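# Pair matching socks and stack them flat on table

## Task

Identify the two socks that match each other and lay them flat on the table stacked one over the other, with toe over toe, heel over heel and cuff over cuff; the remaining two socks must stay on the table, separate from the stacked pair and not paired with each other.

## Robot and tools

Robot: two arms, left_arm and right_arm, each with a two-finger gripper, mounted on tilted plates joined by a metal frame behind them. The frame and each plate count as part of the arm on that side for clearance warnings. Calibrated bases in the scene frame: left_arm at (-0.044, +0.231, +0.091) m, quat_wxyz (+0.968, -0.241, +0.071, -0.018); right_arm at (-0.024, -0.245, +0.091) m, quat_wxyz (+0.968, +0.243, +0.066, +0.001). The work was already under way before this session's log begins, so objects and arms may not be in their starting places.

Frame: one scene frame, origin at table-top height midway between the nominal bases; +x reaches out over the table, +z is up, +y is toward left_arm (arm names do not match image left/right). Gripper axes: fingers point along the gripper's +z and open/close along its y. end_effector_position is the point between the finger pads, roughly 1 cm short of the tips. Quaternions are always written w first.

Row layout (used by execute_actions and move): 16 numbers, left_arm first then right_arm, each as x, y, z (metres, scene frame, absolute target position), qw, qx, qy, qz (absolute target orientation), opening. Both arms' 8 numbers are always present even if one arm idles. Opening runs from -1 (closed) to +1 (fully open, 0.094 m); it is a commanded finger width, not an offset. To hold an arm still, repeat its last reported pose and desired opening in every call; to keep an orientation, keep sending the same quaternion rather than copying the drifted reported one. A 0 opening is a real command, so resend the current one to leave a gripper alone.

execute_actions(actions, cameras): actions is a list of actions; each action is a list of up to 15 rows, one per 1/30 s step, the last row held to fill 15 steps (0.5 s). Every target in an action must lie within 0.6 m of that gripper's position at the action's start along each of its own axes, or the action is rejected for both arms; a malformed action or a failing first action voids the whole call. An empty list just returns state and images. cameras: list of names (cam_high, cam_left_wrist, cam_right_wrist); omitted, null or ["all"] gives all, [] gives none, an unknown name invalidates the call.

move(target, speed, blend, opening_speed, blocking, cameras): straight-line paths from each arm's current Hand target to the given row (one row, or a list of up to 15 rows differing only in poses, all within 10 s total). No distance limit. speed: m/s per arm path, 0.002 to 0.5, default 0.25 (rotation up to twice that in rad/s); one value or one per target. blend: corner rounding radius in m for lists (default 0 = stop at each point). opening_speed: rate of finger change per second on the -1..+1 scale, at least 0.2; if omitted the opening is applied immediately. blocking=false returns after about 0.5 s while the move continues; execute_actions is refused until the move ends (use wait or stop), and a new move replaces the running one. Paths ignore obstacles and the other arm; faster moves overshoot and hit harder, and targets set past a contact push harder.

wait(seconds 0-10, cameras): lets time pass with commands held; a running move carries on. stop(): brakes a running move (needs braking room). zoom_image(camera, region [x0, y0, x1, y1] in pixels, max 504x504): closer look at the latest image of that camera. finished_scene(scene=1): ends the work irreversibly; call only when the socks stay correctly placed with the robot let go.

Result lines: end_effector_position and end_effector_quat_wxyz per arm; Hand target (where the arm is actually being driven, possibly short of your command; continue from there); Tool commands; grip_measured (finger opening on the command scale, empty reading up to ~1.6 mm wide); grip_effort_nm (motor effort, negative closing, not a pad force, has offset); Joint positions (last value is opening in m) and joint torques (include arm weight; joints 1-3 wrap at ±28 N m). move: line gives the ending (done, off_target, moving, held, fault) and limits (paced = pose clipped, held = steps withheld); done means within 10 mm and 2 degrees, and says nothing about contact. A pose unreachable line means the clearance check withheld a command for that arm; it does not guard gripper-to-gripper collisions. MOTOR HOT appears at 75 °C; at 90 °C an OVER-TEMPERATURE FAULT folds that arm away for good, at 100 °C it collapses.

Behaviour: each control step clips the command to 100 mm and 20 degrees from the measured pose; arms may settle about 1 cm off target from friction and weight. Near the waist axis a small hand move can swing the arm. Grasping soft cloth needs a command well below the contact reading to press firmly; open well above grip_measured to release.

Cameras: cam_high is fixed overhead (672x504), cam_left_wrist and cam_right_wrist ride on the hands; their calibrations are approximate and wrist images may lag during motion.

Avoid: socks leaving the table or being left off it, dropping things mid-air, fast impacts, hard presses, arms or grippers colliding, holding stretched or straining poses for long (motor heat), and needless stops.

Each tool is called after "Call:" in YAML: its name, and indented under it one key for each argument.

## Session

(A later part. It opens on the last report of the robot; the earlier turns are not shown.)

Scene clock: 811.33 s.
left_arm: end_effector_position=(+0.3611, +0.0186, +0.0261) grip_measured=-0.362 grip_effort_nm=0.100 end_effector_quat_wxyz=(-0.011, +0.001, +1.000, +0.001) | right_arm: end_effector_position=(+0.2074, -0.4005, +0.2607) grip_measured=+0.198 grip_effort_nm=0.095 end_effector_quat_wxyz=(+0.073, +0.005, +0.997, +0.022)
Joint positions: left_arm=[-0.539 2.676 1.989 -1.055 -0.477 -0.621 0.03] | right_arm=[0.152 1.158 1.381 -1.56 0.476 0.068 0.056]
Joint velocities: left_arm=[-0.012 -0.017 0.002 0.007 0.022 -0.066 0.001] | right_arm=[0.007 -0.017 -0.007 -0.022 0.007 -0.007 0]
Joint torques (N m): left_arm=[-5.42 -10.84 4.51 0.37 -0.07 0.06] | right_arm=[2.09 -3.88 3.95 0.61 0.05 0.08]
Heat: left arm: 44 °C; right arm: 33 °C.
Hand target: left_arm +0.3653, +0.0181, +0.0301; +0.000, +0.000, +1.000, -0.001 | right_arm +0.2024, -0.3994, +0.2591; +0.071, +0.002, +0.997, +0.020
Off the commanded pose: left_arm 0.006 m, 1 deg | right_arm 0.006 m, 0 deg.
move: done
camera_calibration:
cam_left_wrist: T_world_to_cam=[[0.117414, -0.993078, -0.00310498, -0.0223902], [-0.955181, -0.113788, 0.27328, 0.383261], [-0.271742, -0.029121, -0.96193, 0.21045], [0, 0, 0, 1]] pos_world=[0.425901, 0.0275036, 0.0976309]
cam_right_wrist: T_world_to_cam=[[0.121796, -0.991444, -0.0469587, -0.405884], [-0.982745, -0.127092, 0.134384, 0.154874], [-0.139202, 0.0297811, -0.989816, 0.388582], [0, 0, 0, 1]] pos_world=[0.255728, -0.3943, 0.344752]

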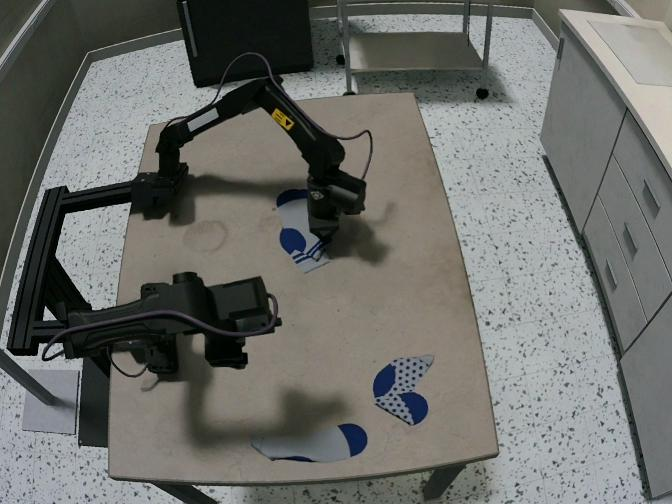

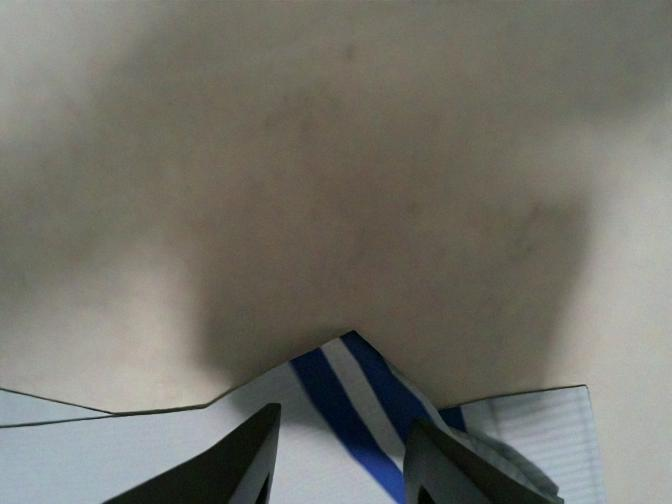

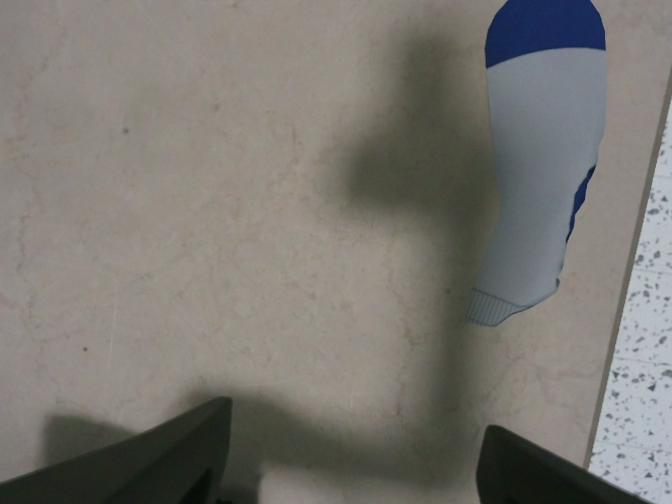

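Call:
move:
  target:
    - [0.371, 0.016, 0.02, 0, 0, 1, 0, -0.4, 0.2022, -0.3994, 0.2592, 0.071, 0.002, 0.997, 0.020, 0.2]
    - [0.371, 0.016, 0.0, 0, 0, 1, 0, -0.4, 0.2022, -0.3994, 0.2592, 0.071, 0.002, 0.997, 0.020, 0.2]
  speed: [0.1, 0.05]

Call:
zoom_image:
  camera: "cam_left_wrist"
  region: [150, 150, 504, 504]

Scene clock: 816.60 s.
left_arm: end_effector_position=(+0.3726, +0.0173, +0.0100) grip_measured=-0.398 grip_effort_nm=-0.125 end_effector_quat_wxyz=(+0.000, -0.004, +1.000, -0.007) | right_arm: end_effector_position=(+0.2074, -0.4005, +0.2607) grip_measured=+0.198 grip_effort_nm=0.090 end_effector_quat_wxyz=(+0.073, +0.005, +0.997, +0.022)
Joint positions: left_arm=[-0.512 2.701 1.989 -0.984 -0.48 -0.586 0.028] | right_arm=[0.152 1.158 1.381 -1.56 0.476 0.068 0.056]
Joint velocities: left_arm=[0.012 0.012 0.012 0.007 -0.007 -0.022 -0.001] | right_arm=[-0.007 0.012 0.017 0.051 -0.037 -0.007 0]
Joint torques (N m): left_arm=[-5.03 -8.7 4.83 0.47 -0.12 0.07] | right_arm=[2.09 -3.88 3.95 0.61 0.05 0.08]
Heat: left arm: 43 °C; right arm: 33 °C.
Hand target: left_arm +0.3703, +0.0161, -0.0001; +0.000, +0.000, +1.000, +0.000 | right_arm +0.2024, -0.3994, +0.2591; +0.071, +0.002, +0.997, +0.020
Off the commanded pose: left_arm 0.010 m, 1 deg | right_arm 0.006 m, 0 deg.
move: done
camera_calibration:
cam_left_wrist: T_world_to_cam=[[0.127494, -0.991697, 0.0167884, -0.028976], [-0.960031, -0.119135, 0.253273, 0.400617], [-0.24917, -0.0484081, -0.967249, 0.189961], [0, 0, 0, 1]] pos_world=[0.435631, 0.0281877, 0.0827604]
cam_right_wrist: T_world_to_cam=[[0.121796, -0.991444, -0.0469587, -0.405884], [-0.982745, -0.127092, 0.134384, 0.154874], [-0.139202, 0.0297811, -0.989816, 0.388582], [0, 0, 0, 1]] pos_world=[0.255728, -0.3943, 0.344752]

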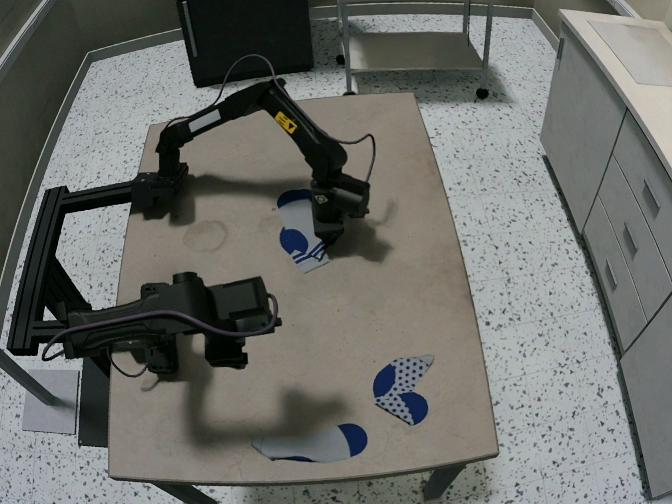

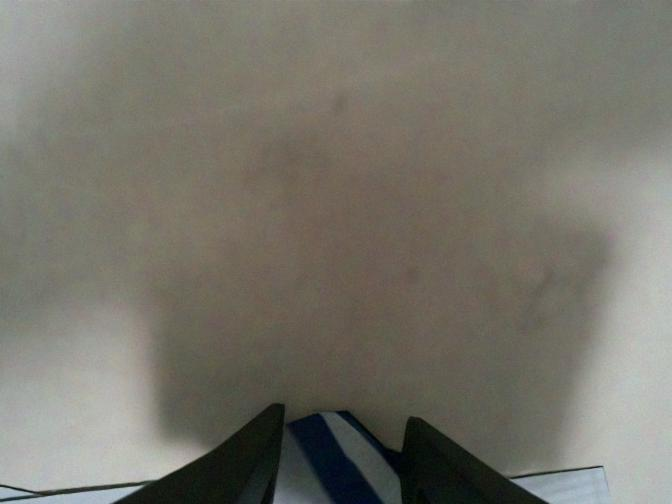

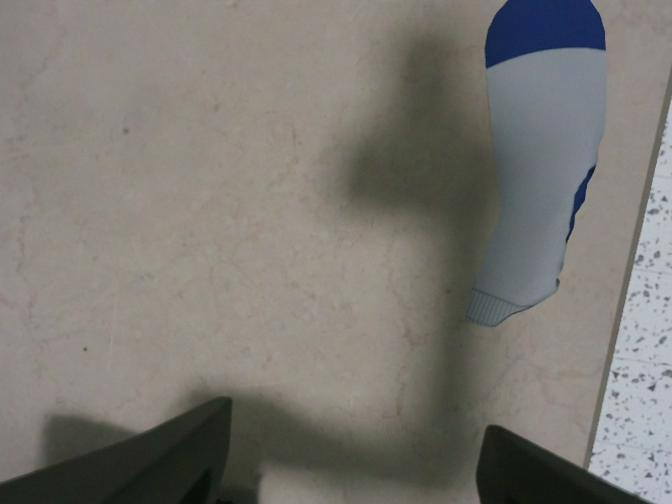

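Scaled by 1.424.

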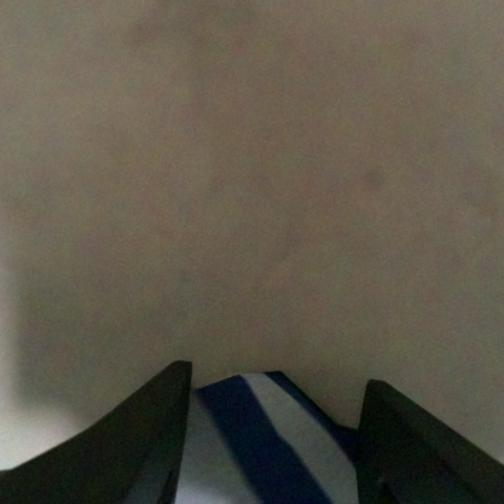

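Call:
move:
  target: [0.360, 0.016, 0.0, 0, 0, 1, 0, -0.4, 0.2022, -0.3994, 0.2592, 0.071, 0.002, 0.997, 0.020, 0.2]
  speed: 0.05
  cameras: ["cam_left_wrist"]

Call:
move:
  target: [0.360, 0.016, -0.006, 0, 0, 1, 0, -1, 0.2022, -0.3994, 0.2592, 0.071, 0.002, 0.997, 0.020, 0.2]
  opening_speed: 0.5
  cameras: ["cam_left_wrist"]

Scene clock: 820.73 s.
left_arm: end_effector_position=(+0.3716, +0.0173, +0.0080) grip_measured=-0.398 grip_effort_nm=-0.125 end_effector_quat_wxyz=(+0.010, -0.008, +1.000, -0.008) | right_arm: end_effector_position=(+0.2074, -0.4005, +0.2607) grip_measured=+0.198 grip_effort_nm=0.090 end_effector_quat_wxyz=(+0.073, +0.005, +0.997, +0.022)
Joint positions: left_arm=[-0.515 2.683 1.942 -0.937 -0.49 -0.588 0.028] | right_arm=[0.152 1.158 1.381 -1.56 0.476 0.068 0.056]
Joint velocities: left_arm=[-0.002 -0.002 -0.002 -0.007 -0.037 0.022 0] | right_arm=[0.002 0.002 -0.002 -0.051 0.037 -0.007 -0.001]
Joint torques (N m): left_arm=[-5.59 -9.74 2.28 0.36 -0.02 -0.11] | right_arm=[2.09 -3.89 3.93 0.61 0.05 0.08]
Heat: left arm: 43 °C; right arm: 33 °C.
Hand target: left_arm +0.3599, +0.0166, +0.0004; +0.000, +0.000, +1.000, +0.000 | right_arm +0.2024, -0.3994, +0.2591; +0.071, +0.002, +0.997, +0.020
Off the commanded pose: left_arm 0.014 m, 2 deg | right_arm 0.006 m, 0 deg.
move: off_target (left_arm)
camera_calibration:
cam_left_wrist: T_world_to_cam=[[0.134892, -0.990661, 0.0198823, -0.0316189], [-0.963943, -0.126556, 0.234087, 0.401876], [-0.229385, -0.0507419, -0.972012, 0.180578], [0, 0, 0, 1]] pos_world=[0.433073, 0.0286992, 0.082079]
Images, in order (width x height): cam_left_wrist 672x504.

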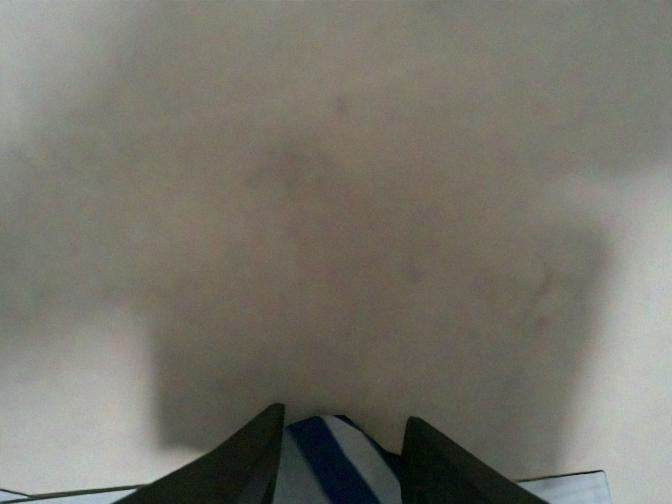

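Scene clock: 822.13 s.
left_arm: end_effector_position=(+0.3721, +0.0250, +0.0076) grip_measured=-0.984 grip_effort_nm=-0.886 end_effector_quat_wxyz=(+0.017, -0.005, +1.000, +0.012) | right_arm: end_effector_position=(+0.2074, -0.4005, +0.2607) grip_measured=+0.198 grip_effort_nm=0.090 end_effector_quat_wxyz=(+0.073, +0.005, +0.997, +0.022)
Joint positions: left_arm=[-0.515 2.68 1.934 -0.944 -0.53 -0.588 0.001] | right_arm=[0.152 1.158 1.381 -1.56 0.476 0.068 0.056]
Joint velocities: left_arm=[-0.007 0.002 -0.007 0.066 0.007 -0.007 0] | right_arm=[-0.012 0.017 0.007 -0.037 0.022 -0.125 0]
Joint torques (N m): left_arm=[-5.35 -8.8 2.56 0.58 0.36 -0.03] | right_arm=[2.09 -3.88 3.93 0.61 0.05 0.08]
Heat: left arm: 43 °C; right arm: 33 °C.
Hand target: left_arm +0.3595, +0.0168, -0.0053; -0.001, +0.000, +1.000, +0.001 | right_arm +0.2024, -0.3994, +0.2591; +0.071, +0.002, +0.997, +0.020
Off the commanded pose: left_arm 0.020 m, 2 deg | right_arm 0.006 m, 0 deg.
move: off_target (left_arm)
camera_calibration:
cam_left_wrist: T_world_to_cam=[[0.130028, -0.991355, -0.0175448, -0.0220223], [-0.967497, -0.13073, 0.216469, 0.405006], [-0.216892, -0.0111725, -0.976132, 0.175058], [0, 0, 0, 1]] pos_world=[0.432674, 0.0330704, 0.0828214]
Images, in order (width x height): cam_left_wrist 672x504.

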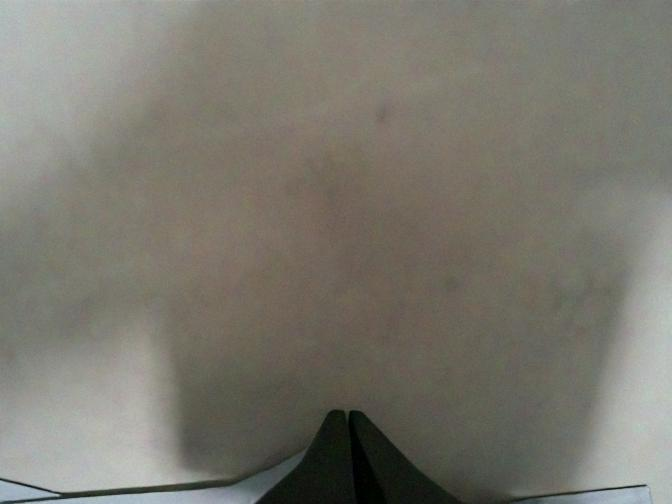

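Call:
move:
  target: [0.355, 0.02, 0.10, 0, 0, 1, 0, -1, 0.2022, -0.3994, 0.2592, 0.071, 0.002, 0.997, 0.020, 0.2]
  speed: 0.06

Call:
zoom_image:
  camera: "cam_high"
  region: [260, 170, 380, 290]

Scene clock: 827.00 s.
left_arm: end_effector_position=(+0.3491, +0.0259, +0.0704) grip_measured=-0.985 grip_effort_nm=-0.828 end_effector_quat_wxyz=(-0.024, +0.002, +1.000, +0.019) | right_arm: end_effector_position=(+0.2074, -0.4005, +0.2607) grip_measured=+0.198 grip_effort_nm=0.095 end_effector_quat_wxyz=(+0.073, +0.005, +0.997, +0.022)
Joint positions: left_arm=[-0.589 2.627 2.05 -1.237 -0.479 -0.696 0.001] | right_arm=[0.152 1.158 1.381 -1.56 0.476 0.068 0.056]
Joint velocities: left_arm=[-0.012 -0.002 -0.002 0.066 -0.037 0.007 0] | right_arm=[0.007 -0.007 -0.007 0.007 -0.022 -0.007 -0.001]
Joint torques (N m): left_arm=[-7.23 -13.22 7.6 -0.12 0.02 -0.07] | right_arm=[2.09 -3.88 3.95 0.62 0.05 0.08]
Heat: left arm: 44 °C; right arm: 33 °C.
Hand target: left_arm +0.3556, +0.0202, +0.0993; +0.000, +0.000, +1.000, +0.001 | right_arm +0.2024, -0.3994, +0.2591; +0.071, +0.002, +0.997, +0.020
Off the commanded pose: left_arm 0.031 m, 4 deg | right_arm 0.006 m, 0 deg.
move: off_target (left_arm)
camera_calibration:
cam_left_wrist: T_world_to_cam=[[0.114733, -0.992559, -0.0407865, -0.00997099], [-0.94797, -0.121668, 0.294192, 0.356768], [-0.296966, 0.00491078, -0.954876, 0.257401], [0, 0, 0, 1]] pos_world=[0.415789, 0.0322464, 0.140421]
cam_right_wrist: T_world_to_cam=[[0.121796, -0.991444, -0.0469587, -0.405884], [-0.982745, -0.127092, 0.134384, 0.154874], [-0.139202, 0.0297811, -0.989816, 0.388582], [0, 0, 0, 1]] pos_world=[0.255728, -0.3943, 0.344752]

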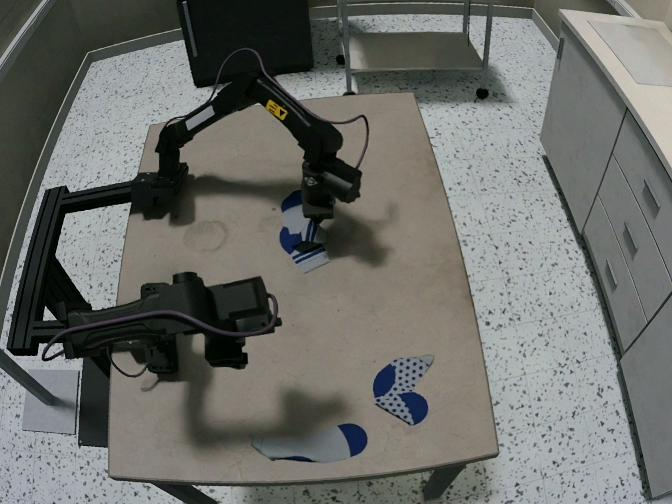

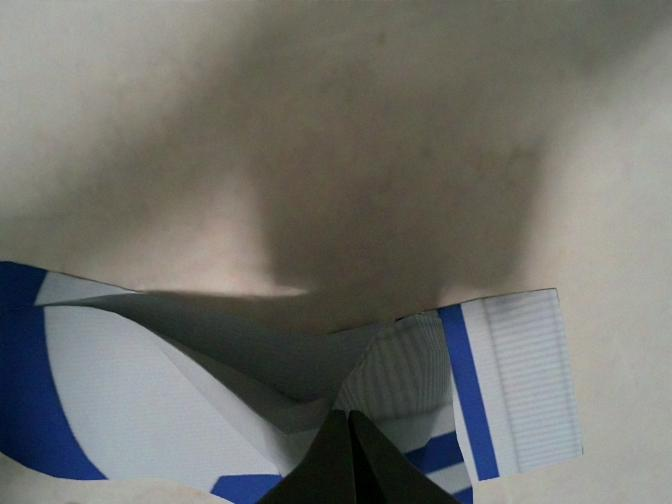

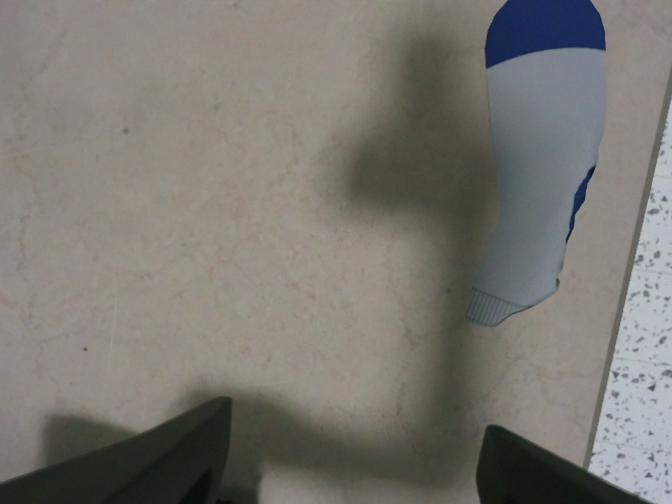

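Scaled by 4.200.

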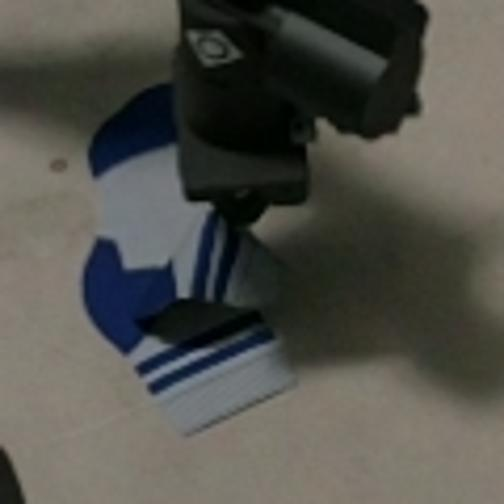

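Call:
move:
  target: [0.350, 0.03, 0.17, 0, 0, 1, 0, -1, 0.2022, -0.3994, 0.2592, 0.071, 0.002, 0.997, 0.020, 0.2]
  speed: 0.08

Call:
zoom_image:
  camera: "cam_high"
  region: [260, 160, 380, 280]

Scene clock: 833.67 s.
left_arm: end_effector_position=(+0.3497, +0.0331, +0.1429) grip_measured=-0.985 grip_effort_nm=-0.828 end_effector_quat_wxyz=(-0.021, +0.001, +1.000, +0.018) | right_arm: end_effector_position=(+0.2074, -0.4005, +0.2607) grip_measured=+0.198 grip_effort_nm=0.090 end_effector_quat_wxyz=(+0.073, +0.005, +0.997, +0.022)
Joint positions: left_arm=[-0.649 2.596 2.259 -1.501 -0.466 -0.76 0.001] | right_arm=[0.152 1.158 1.381 -1.56 0.476 0.068 0.056]
Joint velocities: left_arm=[-0.012 0.007 -0.007 -0.007 0.007 -0.007 -0.002] | right_arm=[-0.007 0.012 0.032 0.007 -0.022 -0.007 0]
Joint torques (N m): left_arm=[-6.99 -12.64 7.6 -0.05 0.01 -0.11] | right_arm=[2.09 -3.88 3.95 0.61 0.04 0.08]
Heat: left arm: 45 °C; right arm: 33 °C.
Hand target: left_arm +0.3511, +0.0295, +0.1693; +0.000, +0.000, +1.000, +0.001 | right_arm +0.2024, -0.3994, +0.2591; +0.071, +0.002, +0.997, +0.020
Off the commanded pose: left_arm 0.027 m, 3 deg | right_arm 0.006 m, 0 deg.
move: off_target (left_arm)
camera_calibration:
cam_left_wrist: T_world_to_cam=[[0.116696, -0.992438, -0.0380525, -0.0010467], [-0.949722, -0.122717, 0.288043, 0.338352], [-0.290534, 0.00252597, -0.956861, 0.32485], [0, 0, 0, 1]] pos_world=[0.415843, 0.0396623, 0.213337]
cam_right_wrist: T_world_to_cam=[[0.121796, -0.991444, -0.0469587, -0.405884], [-0.982745, -0.127092, 0.134384, 0.154874], [-0.139202, 0.0297811, -0.989816, 0.388582], [0, 0, 0, 1]] pos_world=[0.255728, -0.3943, 0.344752]

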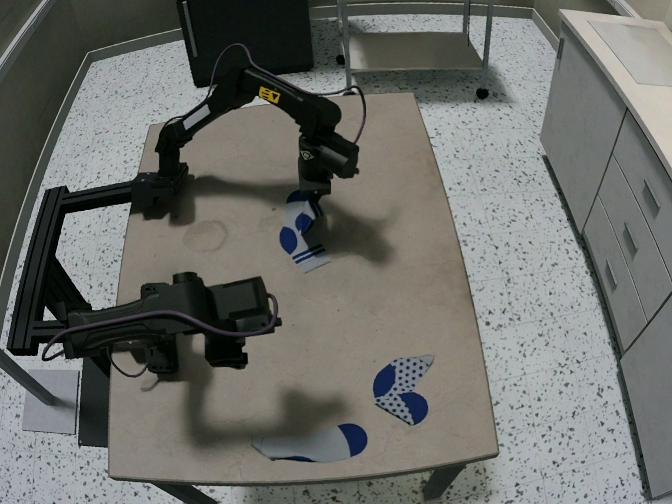

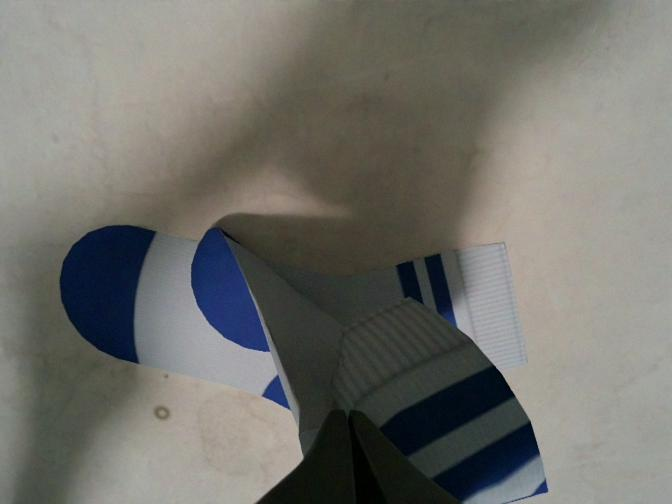

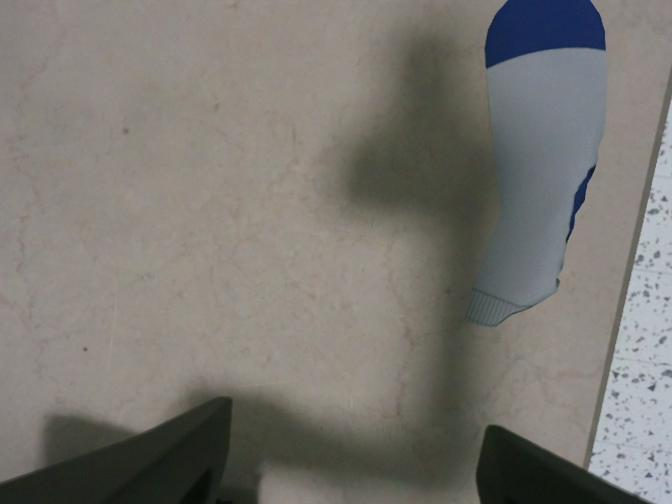

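Scaled by 4.200.

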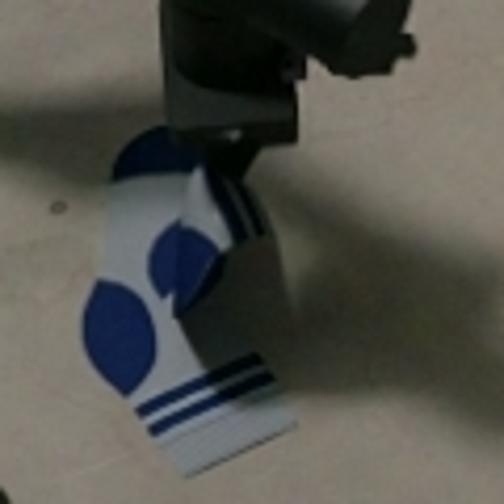

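Call:
move:
  target: [0.330, 0.05, 0.40, 0, 0, 1, 0, -1, 0.2022, -0.3994, 0.2592, 0.071, 0.002, 0.997, 0.020, 0.2]
  speed: 0.1

Call:
zoom_image:
  camera: "cam_high"
  region: [240, 90, 380, 280]

Scene clock: 842.73 s.
left_arm: end_effector_position=(+0.3381, +0.0422, +0.3809) grip_measured=-0.985 grip_effort_nm=-0.818 end_effector_quat_wxyz=(+0.189, -0.006, +0.969, -0.160) | right_arm: end_effector_position=(+0.2074, -0.4005, +0.2607) grip_measured=+0.198 grip_effort_nm=0.095 end_effector_quat_wxyz=(+0.073, +0.005, +0.997, +0.022)
Joint positions: left_arm=[-0.892 2.219 2.441 -1.559 -0.496 -0.761 0.001] | right_arm=[0.152 1.158 1.381 -1.56 0.476 0.068 0.056]
Joint velocities: left_arm=[-0.002 -0.032 -0.002 -0.007 0.022 0.022 0] | right_arm=[-0.022 -0.007 -0.012 0.022 -0.007 -0.081 0.001]
Joint torques (N m): left_arm=[-5.34 -8.28 6.28 0.94 -0.14 0.08] | right_arm=[2.07 -3.88 3.93 0.61 0.05 0.09]
Heat: left arm: 46 °C; right arm: 33 °C.
Hand target: left_arm +0.3329, +0.0470, +0.3986; +0.207, -0.001, +0.963, -0.170 | right_arm +0.2024, -0.3994, +0.2591; +0.071, +0.002, +0.997, +0.020
Off the commanded pose: left_arm 0.022 m, 29 deg; orientation clipped | right_arm 0.006 m, 0 deg.
joint sent to its limit (left arm) — joint 4 (wrist pitch), lower limit. The joint targets are off in position and orientation.
move: off_target (left_arm); limits=paced
camera_calibration:
cam_left_wrist: T_world_to_cam=[[0.0603679, -0.932611, 0.3558, -0.115072], [-0.990559, -0.0999249, -0.0938534, 0.418252], [0.123082, -0.346775, -0.929838, 0.413821], [0, 0, 0, 1]] pos_world=[0.370316, 0.077979, 0.464984]
cam_right_wrist: T_world_to_cam=[[0.121796, -0.991444, -0.0469587, -0.405884], [-0.982745, -0.127092, 0.134384, 0.154874], [-0.139202, 0.0297811, -0.989816, 0.388582], [0, 0, 0, 1]] pos_world=[0.255728, -0.3943, 0.344752]

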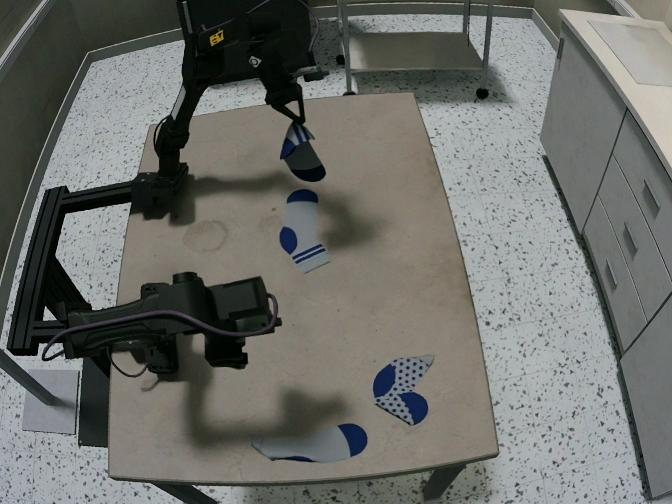

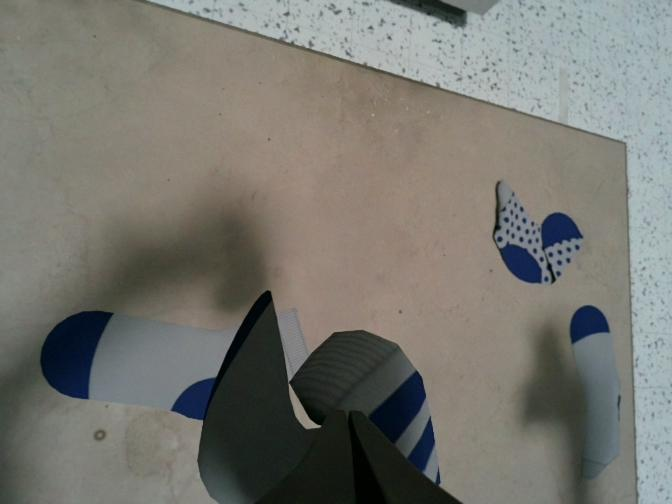

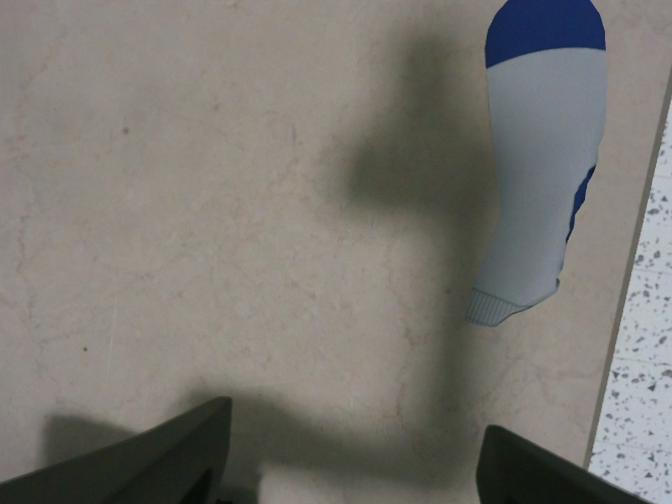

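Scaled by 2.653.

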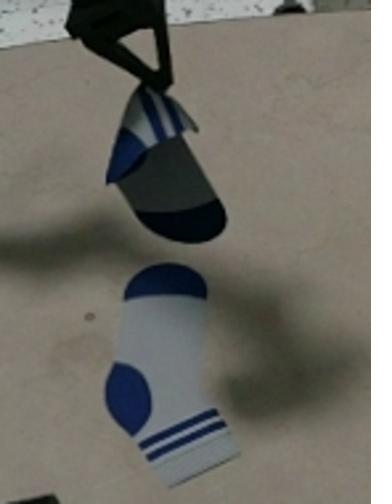

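Call:
move:
  target:
    - [0.46, 0.17, 0.28, 0, 0, 1, 0, -1, 0.2022, -0.3994, 0.2592, 0.071, 0.002, 0.997, 0.020, 0.2]
  speed: 0.12

Call:
zoom_image:
  camera: "cam_high"
  region: [260, 50, 430, 280]

Scene clock: 858.77 s.
left_arm: end_effector_position=(+0.4598, +0.1707, +0.2776) grip_measured=-0.985 grip_effort_nm=-0.823 end_effector_quat_wxyz=(+0.156, -0.007, +0.986, -0.058) | right_arm: end_effector_position=(+0.2074, -0.4005, +0.2607) grip_measured=+0.198 grip_effort_nm=0.090 end_effector_quat_wxyz=(+0.073, +0.005, +0.997, +0.022)
Joint positions: left_arm=[-0.468 2.372 2.635 -1.562 -0.527 -0.358 0.001] | right_arm=[0.152 1.158 1.381 -1.56 0.476 0.068 0.056]
Joint velocities: left_arm=[0.007 -0.002 -0.007 -0.007 0.007 0.007 -0.001] | right_arm=[-0.002 -0.012 -0.022 0.037 -0.007 0.037 -0.001]
Joint torques (N m): left_arm=[-5.26 -7.49 6.94 0.71 -0.1 0.05] | right_arm=[2.07 -3.88 3.93 0.61 0.04 0.08]
Heat: left arm: 44 °C; right arm: 33 °C.
Hand target: left_arm +0.4609, +0.1689, +0.2793; +0.160, -0.003, +0.986, -0.055 | right_arm +0.2024, -0.3994, +0.2591; +0.071, +0.002, +0.997, +0.020
Off the commanded pose: left_arm 0.002 m, 19 deg | right_arm 0.006 m, 0 deg.
joint sent to its limit (left arm) — joint 4 (wrist pitch), lower limit. The joint targets are off in orientation, not in position.
move: off_target (left_arm)
camera_calibration:
cam_left_wrist: T_world_to_cam=[[0.109086, -0.981842, 0.1552, 0.0758522], [-0.992193, -0.117042, -0.0430542, 0.531455], [0.0604374, -0.149292, -0.986944, 0.358329], [0, 0, 0, 1]] pos_world=[0.497375, 0.190173, 0.36476]
cam_right_wrist: T_world_to_cam=[[0.121796, -0.991444, -0.0469587, -0.405884], [-0.982745, -0.127092, 0.134384, 0.154874], [-0.139202, 0.0297811, -0.989816, 0.388582], [0, 0, 0, 1]] pos_world=[0.255728, -0.3943, 0.344752]

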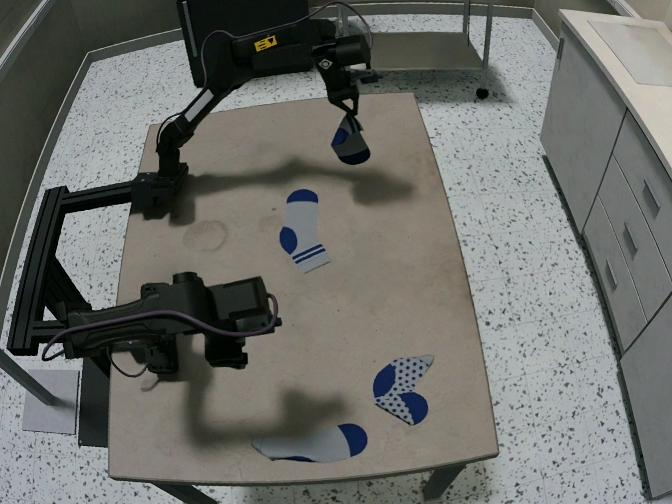

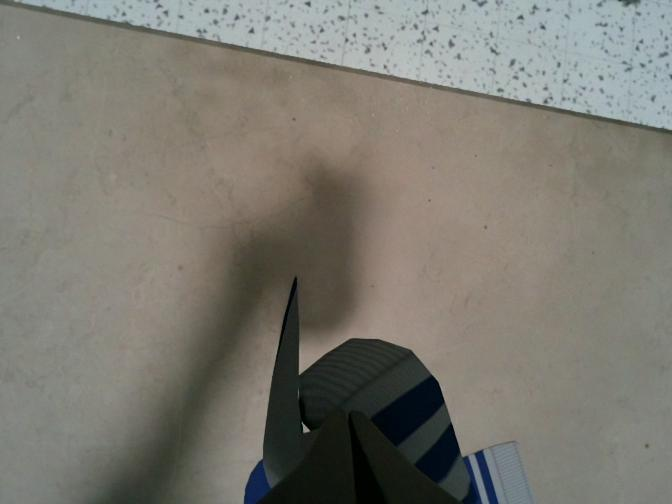

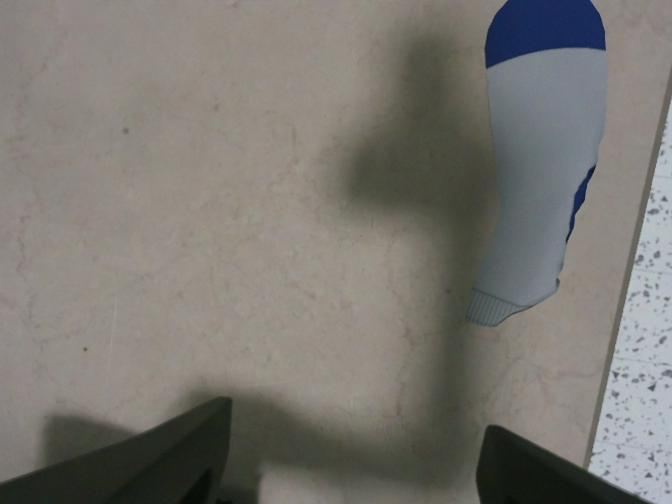

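Scaled by 2.191.

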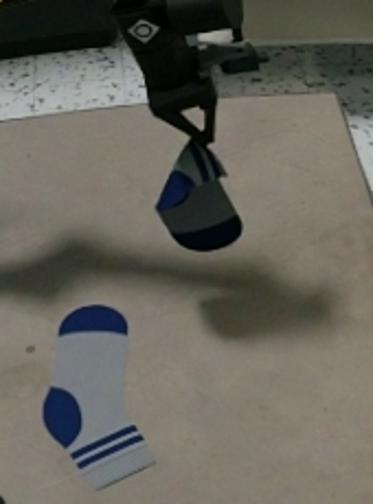

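Call:
move:
  target:
    - [0.46, 0.17, 0.17, 0, 0, 1, 0, -1, 0.2022, -0.3994, 0.2592, 0.071, 0.002, 0.997, 0.020, 0.2]
    - [0.47, 0.08, 0.12, 0, 0, 1, 0, -1, 0.2022, -0.3994, 0.2592, 0.071, 0.002, 0.997, 0.020, 0.2]
    - [0.48, -0.03, 0.05, 0, 0, 1, 0, -1, 0.2022, -0.3994, 0.2592, 0.071, 0.002, 0.997, 0.020, 0.2]
  speed: 0.12
  blend: 0.02

Call:
zoom_image:
  camera: "cam_high"
  region: [260, 90, 430, 280]

Scene clock: 867.70 s.
left_arm: end_effector_position=(+0.4735, -0.0089, +0.0387) grip_measured=-0.985 grip_effort_nm=-0.828 end_effector_quat_wxyz=(+0.090, -0.008, +0.995, -0.049) | right_arm: end_effector_position=(+0.2074, -0.4005, +0.2607) grip_measured=+0.198 grip_effort_nm=0.090 end_effector_quat_wxyz=(+0.073, +0.005, +0.997, +0.022)
Joint positions: left_arm=[-0.488 3.058 2.827 -1.229 -0.496 -0.461 0.001] | right_arm=[0.152 1.158 1.381 -1.56 0.476 0.068 0.056]
Joint velocities: left_arm=[-0.012 0.002 -0.012 -0.051 -0.037 0.051 0.001] | right_arm=[-0.012 -0.007 -0.017 0.022 0.051 -0.051 0]
Joint torques (N m): left_arm=[-8.08 -10.5 8.09 0.82 0.04 -0.02] | right_arm=[2.09 -3.89 3.93 0.61 0.05 0.08]
Heat: left arm: 43 °C; right arm: 33 °C.
Hand target: left_arm +0.4734, -0.0272, +0.0489; +0.108, +0.000, +0.992, -0.061 | right_arm +0.2024, -0.3994, +0.2591; +0.071, +0.002, +0.997, +0.020
Off the commanded pose: left_arm 0.025 m, 12 deg | right_arm 0.006 m, 0 deg.
elbow stopped short (left arm): the move would have taken joint 3 (elbow) straighter than the controller allows.
move: off_target (left_arm)
camera_calibration:
cam_left_wrist: T_world_to_cam=[[0.124892, -0.984595, 0.12237, -0.0711838], [-0.989541, -0.114636, 0.0875661, 0.507447], [-0.0721892, -0.132027, -0.988614, 0.157915], [0, 0, 0, 1]] pos_world=[0.522429, 0.00893336, 0.120393]
cam_right_wrist: T_world_to_cam=[[0.121796, -0.991444, -0.0469587, -0.405884], [-0.982745, -0.127092, 0.134384, 0.154874], [-0.139202, 0.0297811, -0.989816, 0.388582], [0, 0, 0, 1]] pos_world=[0.255728, -0.3943, 0.344752]

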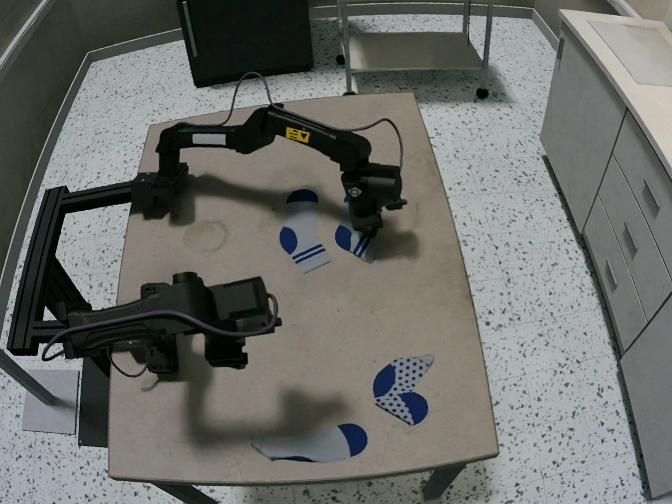

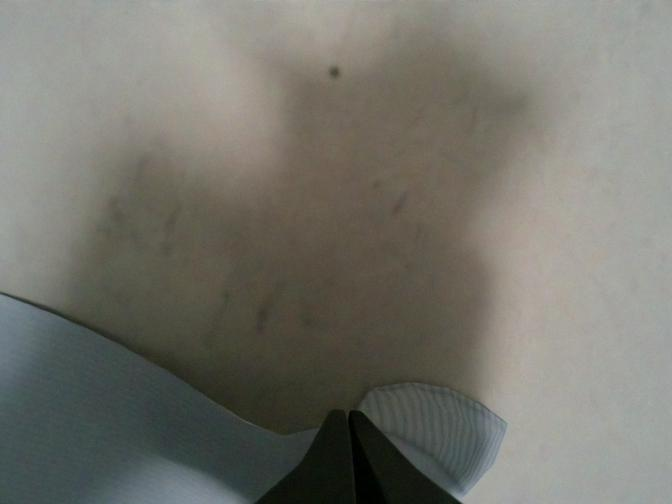

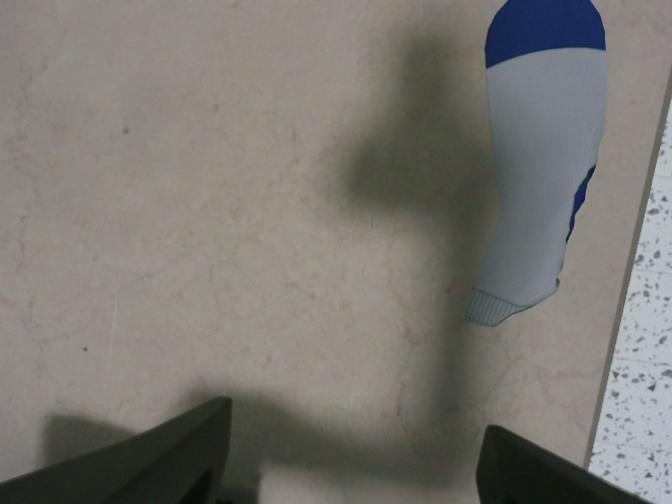

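Scaled by 2.653.

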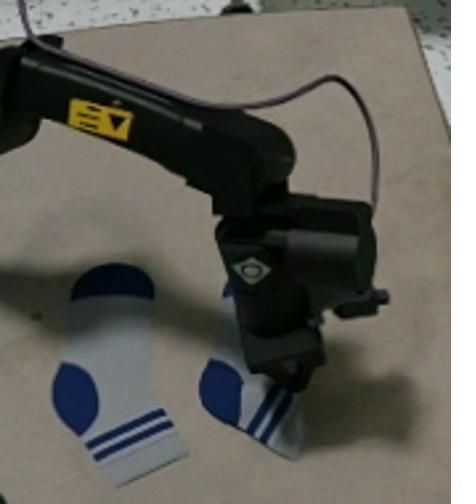

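Call:
move:
  target:
    - [0.455, -0.02, 0.015, 0, 0, 1, 0, -1, 0.2022, -0.3994, 0.2592, 0.071, 0.002, 0.997, 0.020, 0.2]
  speed: 0.08
  cameras: ["cam_left_wrist"]

Call:
move:
  target:
    - [0.455, -0.02, 0.015, 0, 0, 1, 0, -0.4, 0.2022, -0.3994, 0.2592, 0.071, 0.002, 0.997, 0.020, 0.2]
  opening_speed: 0.8
  cameras: ["cam_left_wrist"]

Call:
move:
  target:
    - [0.445, -0.02, 0.15, 0, 0, 1, 0, -0.4, 0.2022, -0.3994, 0.2592, 0.071, 0.002, 0.997, 0.020, 0.2]
    - [0.30, 0.11, 0.27, 0, 0, 1, 0, -0.4, 0.2022, -0.3994, 0.2592, 0.071, 0.002, 0.997, 0.020, 0.2]
  speed: [0.1, 0.2]
  blend: [0.03, 0]

Call:
zoom_image:
  camera: "cam_high"
  region: [260, 150, 430, 290]

Scene clock: 873.83 s.
left_arm: end_effector_position=(+0.4576, -0.0137, +0.0158) grip_measured=-0.985 grip_effort_nm=-0.823 end_effector_quat_wxyz=(+0.065, -0.003, +0.997, -0.036) | right_arm: end_effector_position=(+0.2074, -0.4005, +0.2607) grip_measured=+0.198 grip_effort_nm=0.085 end_effector_quat_wxyz=(+0.073, +0.005, +0.997, +0.022)
Joint positions: left_arm=[-0.488 3.103 2.827 -1.248 -0.496 -0.481 0.001] | right_arm=[0.152 1.158 1.381 -1.56 0.476 0.068 0.056]
Joint velocities: left_arm=[-0.002 -0.007 0.002 0.007 0.022 -0.022 0] | right_arm=[-0.002 0.007 -0.017 -0.125 0.022 -0.066 -0.001]
Joint torques (N m): left_arm=[-6.37 -10.06 7.99 0.36 0.06 -0.09] | right_arm=[2.09 -3.88 3.95 0.61 0.04 0.08]
Heat: left arm: 44 °C; right arm: 33 °C.
Hand target: left_arm +0.4540, -0.0190, +0.0152; +0.063, +0.000, +0.997, -0.037 | right_arm +0.2024, -0.3994, +0.2591; +0.071, +0.002, +0.997, +0.020
Off the commanded pose: left_arm 0.007 m, 9 deg | right_arm 0.006 m, 0 deg.
elbow stopped short (left arm): the move would have taken joint 3 (elbow) straighter than the controller allows.
move: off_target (left_arm)
camera_calibration:
cam_left_wrist: T_world_to_cam=[[0.119087, -0.988835, 0.0895725, -0.0679306], [-0.985225, -0.106503, 0.134126, 0.490601], [-0.123089, -0.104222, -0.986908, 0.157086], [0, 0, 0, 1]] pos_world=[0.510777, 0.00144991, 0.0953121]
Images, in order (width x height): cam_left_wrist 672x504.

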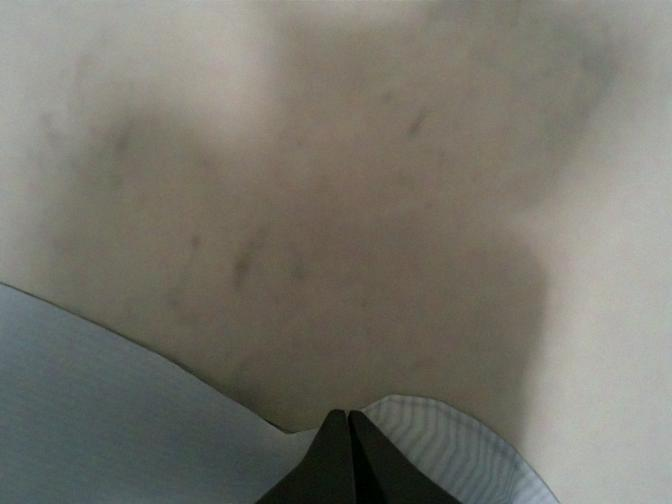

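Scene clock: 874.80 s.
left_arm: end_effector_position=(+0.4574, -0.0136, +0.0157) grip_measured=-0.402 grip_effort_nm=0.100 end_effector_quat_wxyz=(+0.064, -0.003, +0.997, -0.036) | right_arm: end_effector_position=(+0.2074, -0.4005, +0.2607) grip_measured=+0.198 grip_effort_nm=0.090 end_effector_quat_wxyz=(+0.073, +0.005, +0.997, +0.022)
Joint positions: left_arm=[-0.488 3.103 2.827 -1.249 -0.496 -0.482 0.028] | right_arm=[0.152 1.158 1.381 -1.56 0.476 0.068 0.056]
Joint velocities: left_arm=[0.002 0.002 -0.007 0.007 -0.022 -0.139 0.001] | right_arm=[0.027 -0.002 0.007 -0.037 0.051 0.081 0]
Joint torques (N m): left_arm=[-6.46 -10.19 8.02 0.33 -0.01 -0.05] | right_arm=[2.09 -3.89 3.95 0.61 0.05 0.08]
Heat: left arm: 44 °C; right arm: 33 °C.
Hand target: left_arm +0.4543, -0.0195, +0.0149; +0.064, +0.000, +0.997, -0.038 | right_arm +0.2024, -0.3994, +0.2591; +0.071, +0.002, +0.997, +0.020
Off the commanded pose: left_arm 0.007 m, 8 deg | right_arm 0.006 m, 0 deg.
elbow stopped short (left arm): the move would have taken joint 3 (elbow) straighter than the controller allows.
move: off_target (left_arm)
camera_calibration:
cam_left_wrist: T_world_to_cam=[[0.119531, -0.988811, 0.0892452, -0.0680302], [-0.985099, -0.106923, 0.134715, 0.49039], [-0.123665, -0.104018, -0.986857, 0.157316], [0, 0, 0, 1]] pos_world=[0.510668, 0.00152889, 0.0952573]
Images, in order (width x height): cam_left_wrist 672x504.

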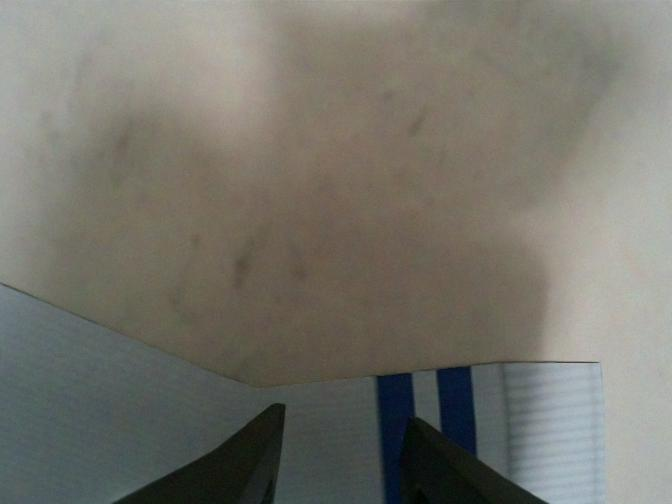

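Scene clock: 877.90 s.
left_arm: end_effector_position=(+0.3086, +0.1141, +0.2635) grip_measured=-0.402 grip_effort_nm=0.090 end_effector_quat_wxyz=(+0.040, -0.006, +0.999, -0.029) | right_arm: end_effector_position=(+0.2074, -0.4005, +0.2607) grip_measured=+0.198 grip_effort_nm=0.085 end_effector_quat_wxyz=(+0.073, +0.005, +0.997, +0.022)
Joint positions: left_arm=[-0.718 2.095 1.963 -1.568 -0.47 -0.772 0.028] | right_arm=[0.152 1.158 1.381 -1.56 0.476 0.068 0.056]
Joint velocities: left_arm=[-0.002 0.022 -0.012 -0.007 0.022 -0.066 -0.001] | right_arm=[-0.007 -0.007 0.002 -0.022 -0.007 0.007 0.001]
Joint torques (N m): left_arm=[-5.37 -7.68 4.53 0.41 0 -0.08] | right_arm=[2.09 -3.88 3.93 0.61 0.04 0.08]
Heat: left arm: 45 °C; right arm: 33 °C.
Hand target: left_arm +0.3033, +0.1111, +0.2712; +0.047, +0.000, +0.998, -0.035 | right_arm +0.2024, -0.3994, +0.2591; +0.071, +0.002, +0.997, +0.020
Off the commanded pose: left_arm 0.012 m, 6 deg | right_arm 0.006 m, 0 deg.
elbow stopped short (left arm): the move would have taken joint 3 (elbow) straighter than the controller allows.
joint sent to its limit (left arm) — joint 4 (wrist pitch), lower limit. The joint targets are off in position and orientation.
move: off_target (left_arm)
camera_calibration:
cam_left_wrist: T_world_to_cam=[[0.127282, -0.989407, 0.0698043, 0.0567323], [-0.977081, -0.112968, 0.180417, 0.310265], [-0.17062, -0.0911683, -0.98111, 0.408227], [0, 0, 0, 1]] pos_world=[0.365585, 0.128398, 0.340578]
cam_right_wrist: T_world_to_cam=[[0.121796, -0.991444, -0.0469587, -0.405884], [-0.982745, -0.127092, 0.134384, 0.154874], [-0.139202, 0.0297811, -0.989816, 0.388582], [0, 0, 0, 1]] pos_world=[0.255728, -0.3943, 0.344752]

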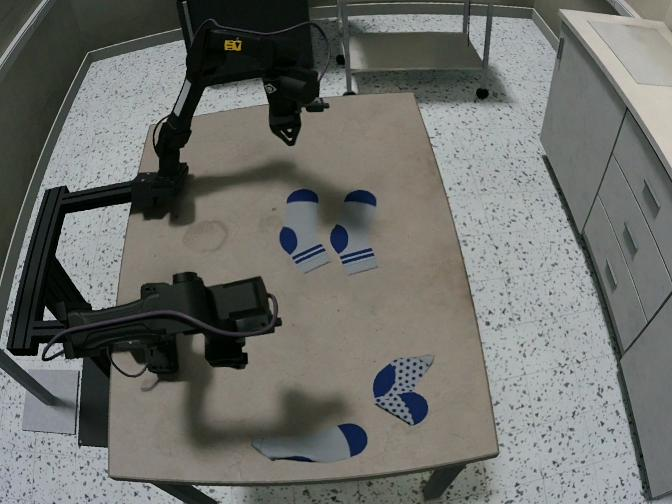

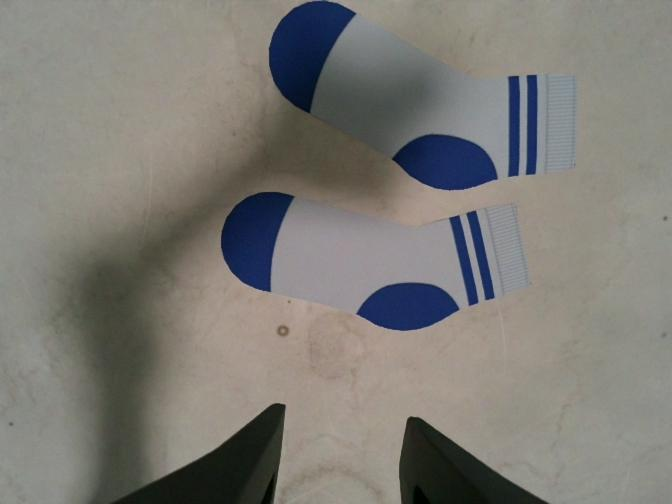

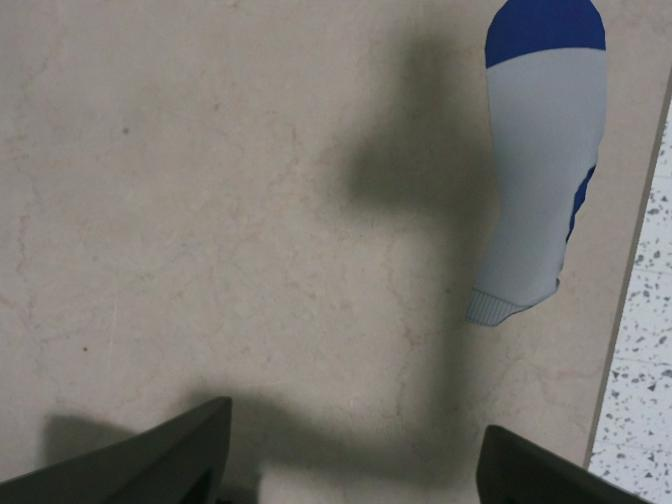

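Scaled by 2.965.

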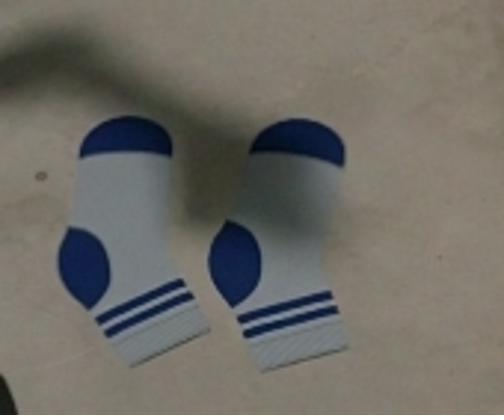

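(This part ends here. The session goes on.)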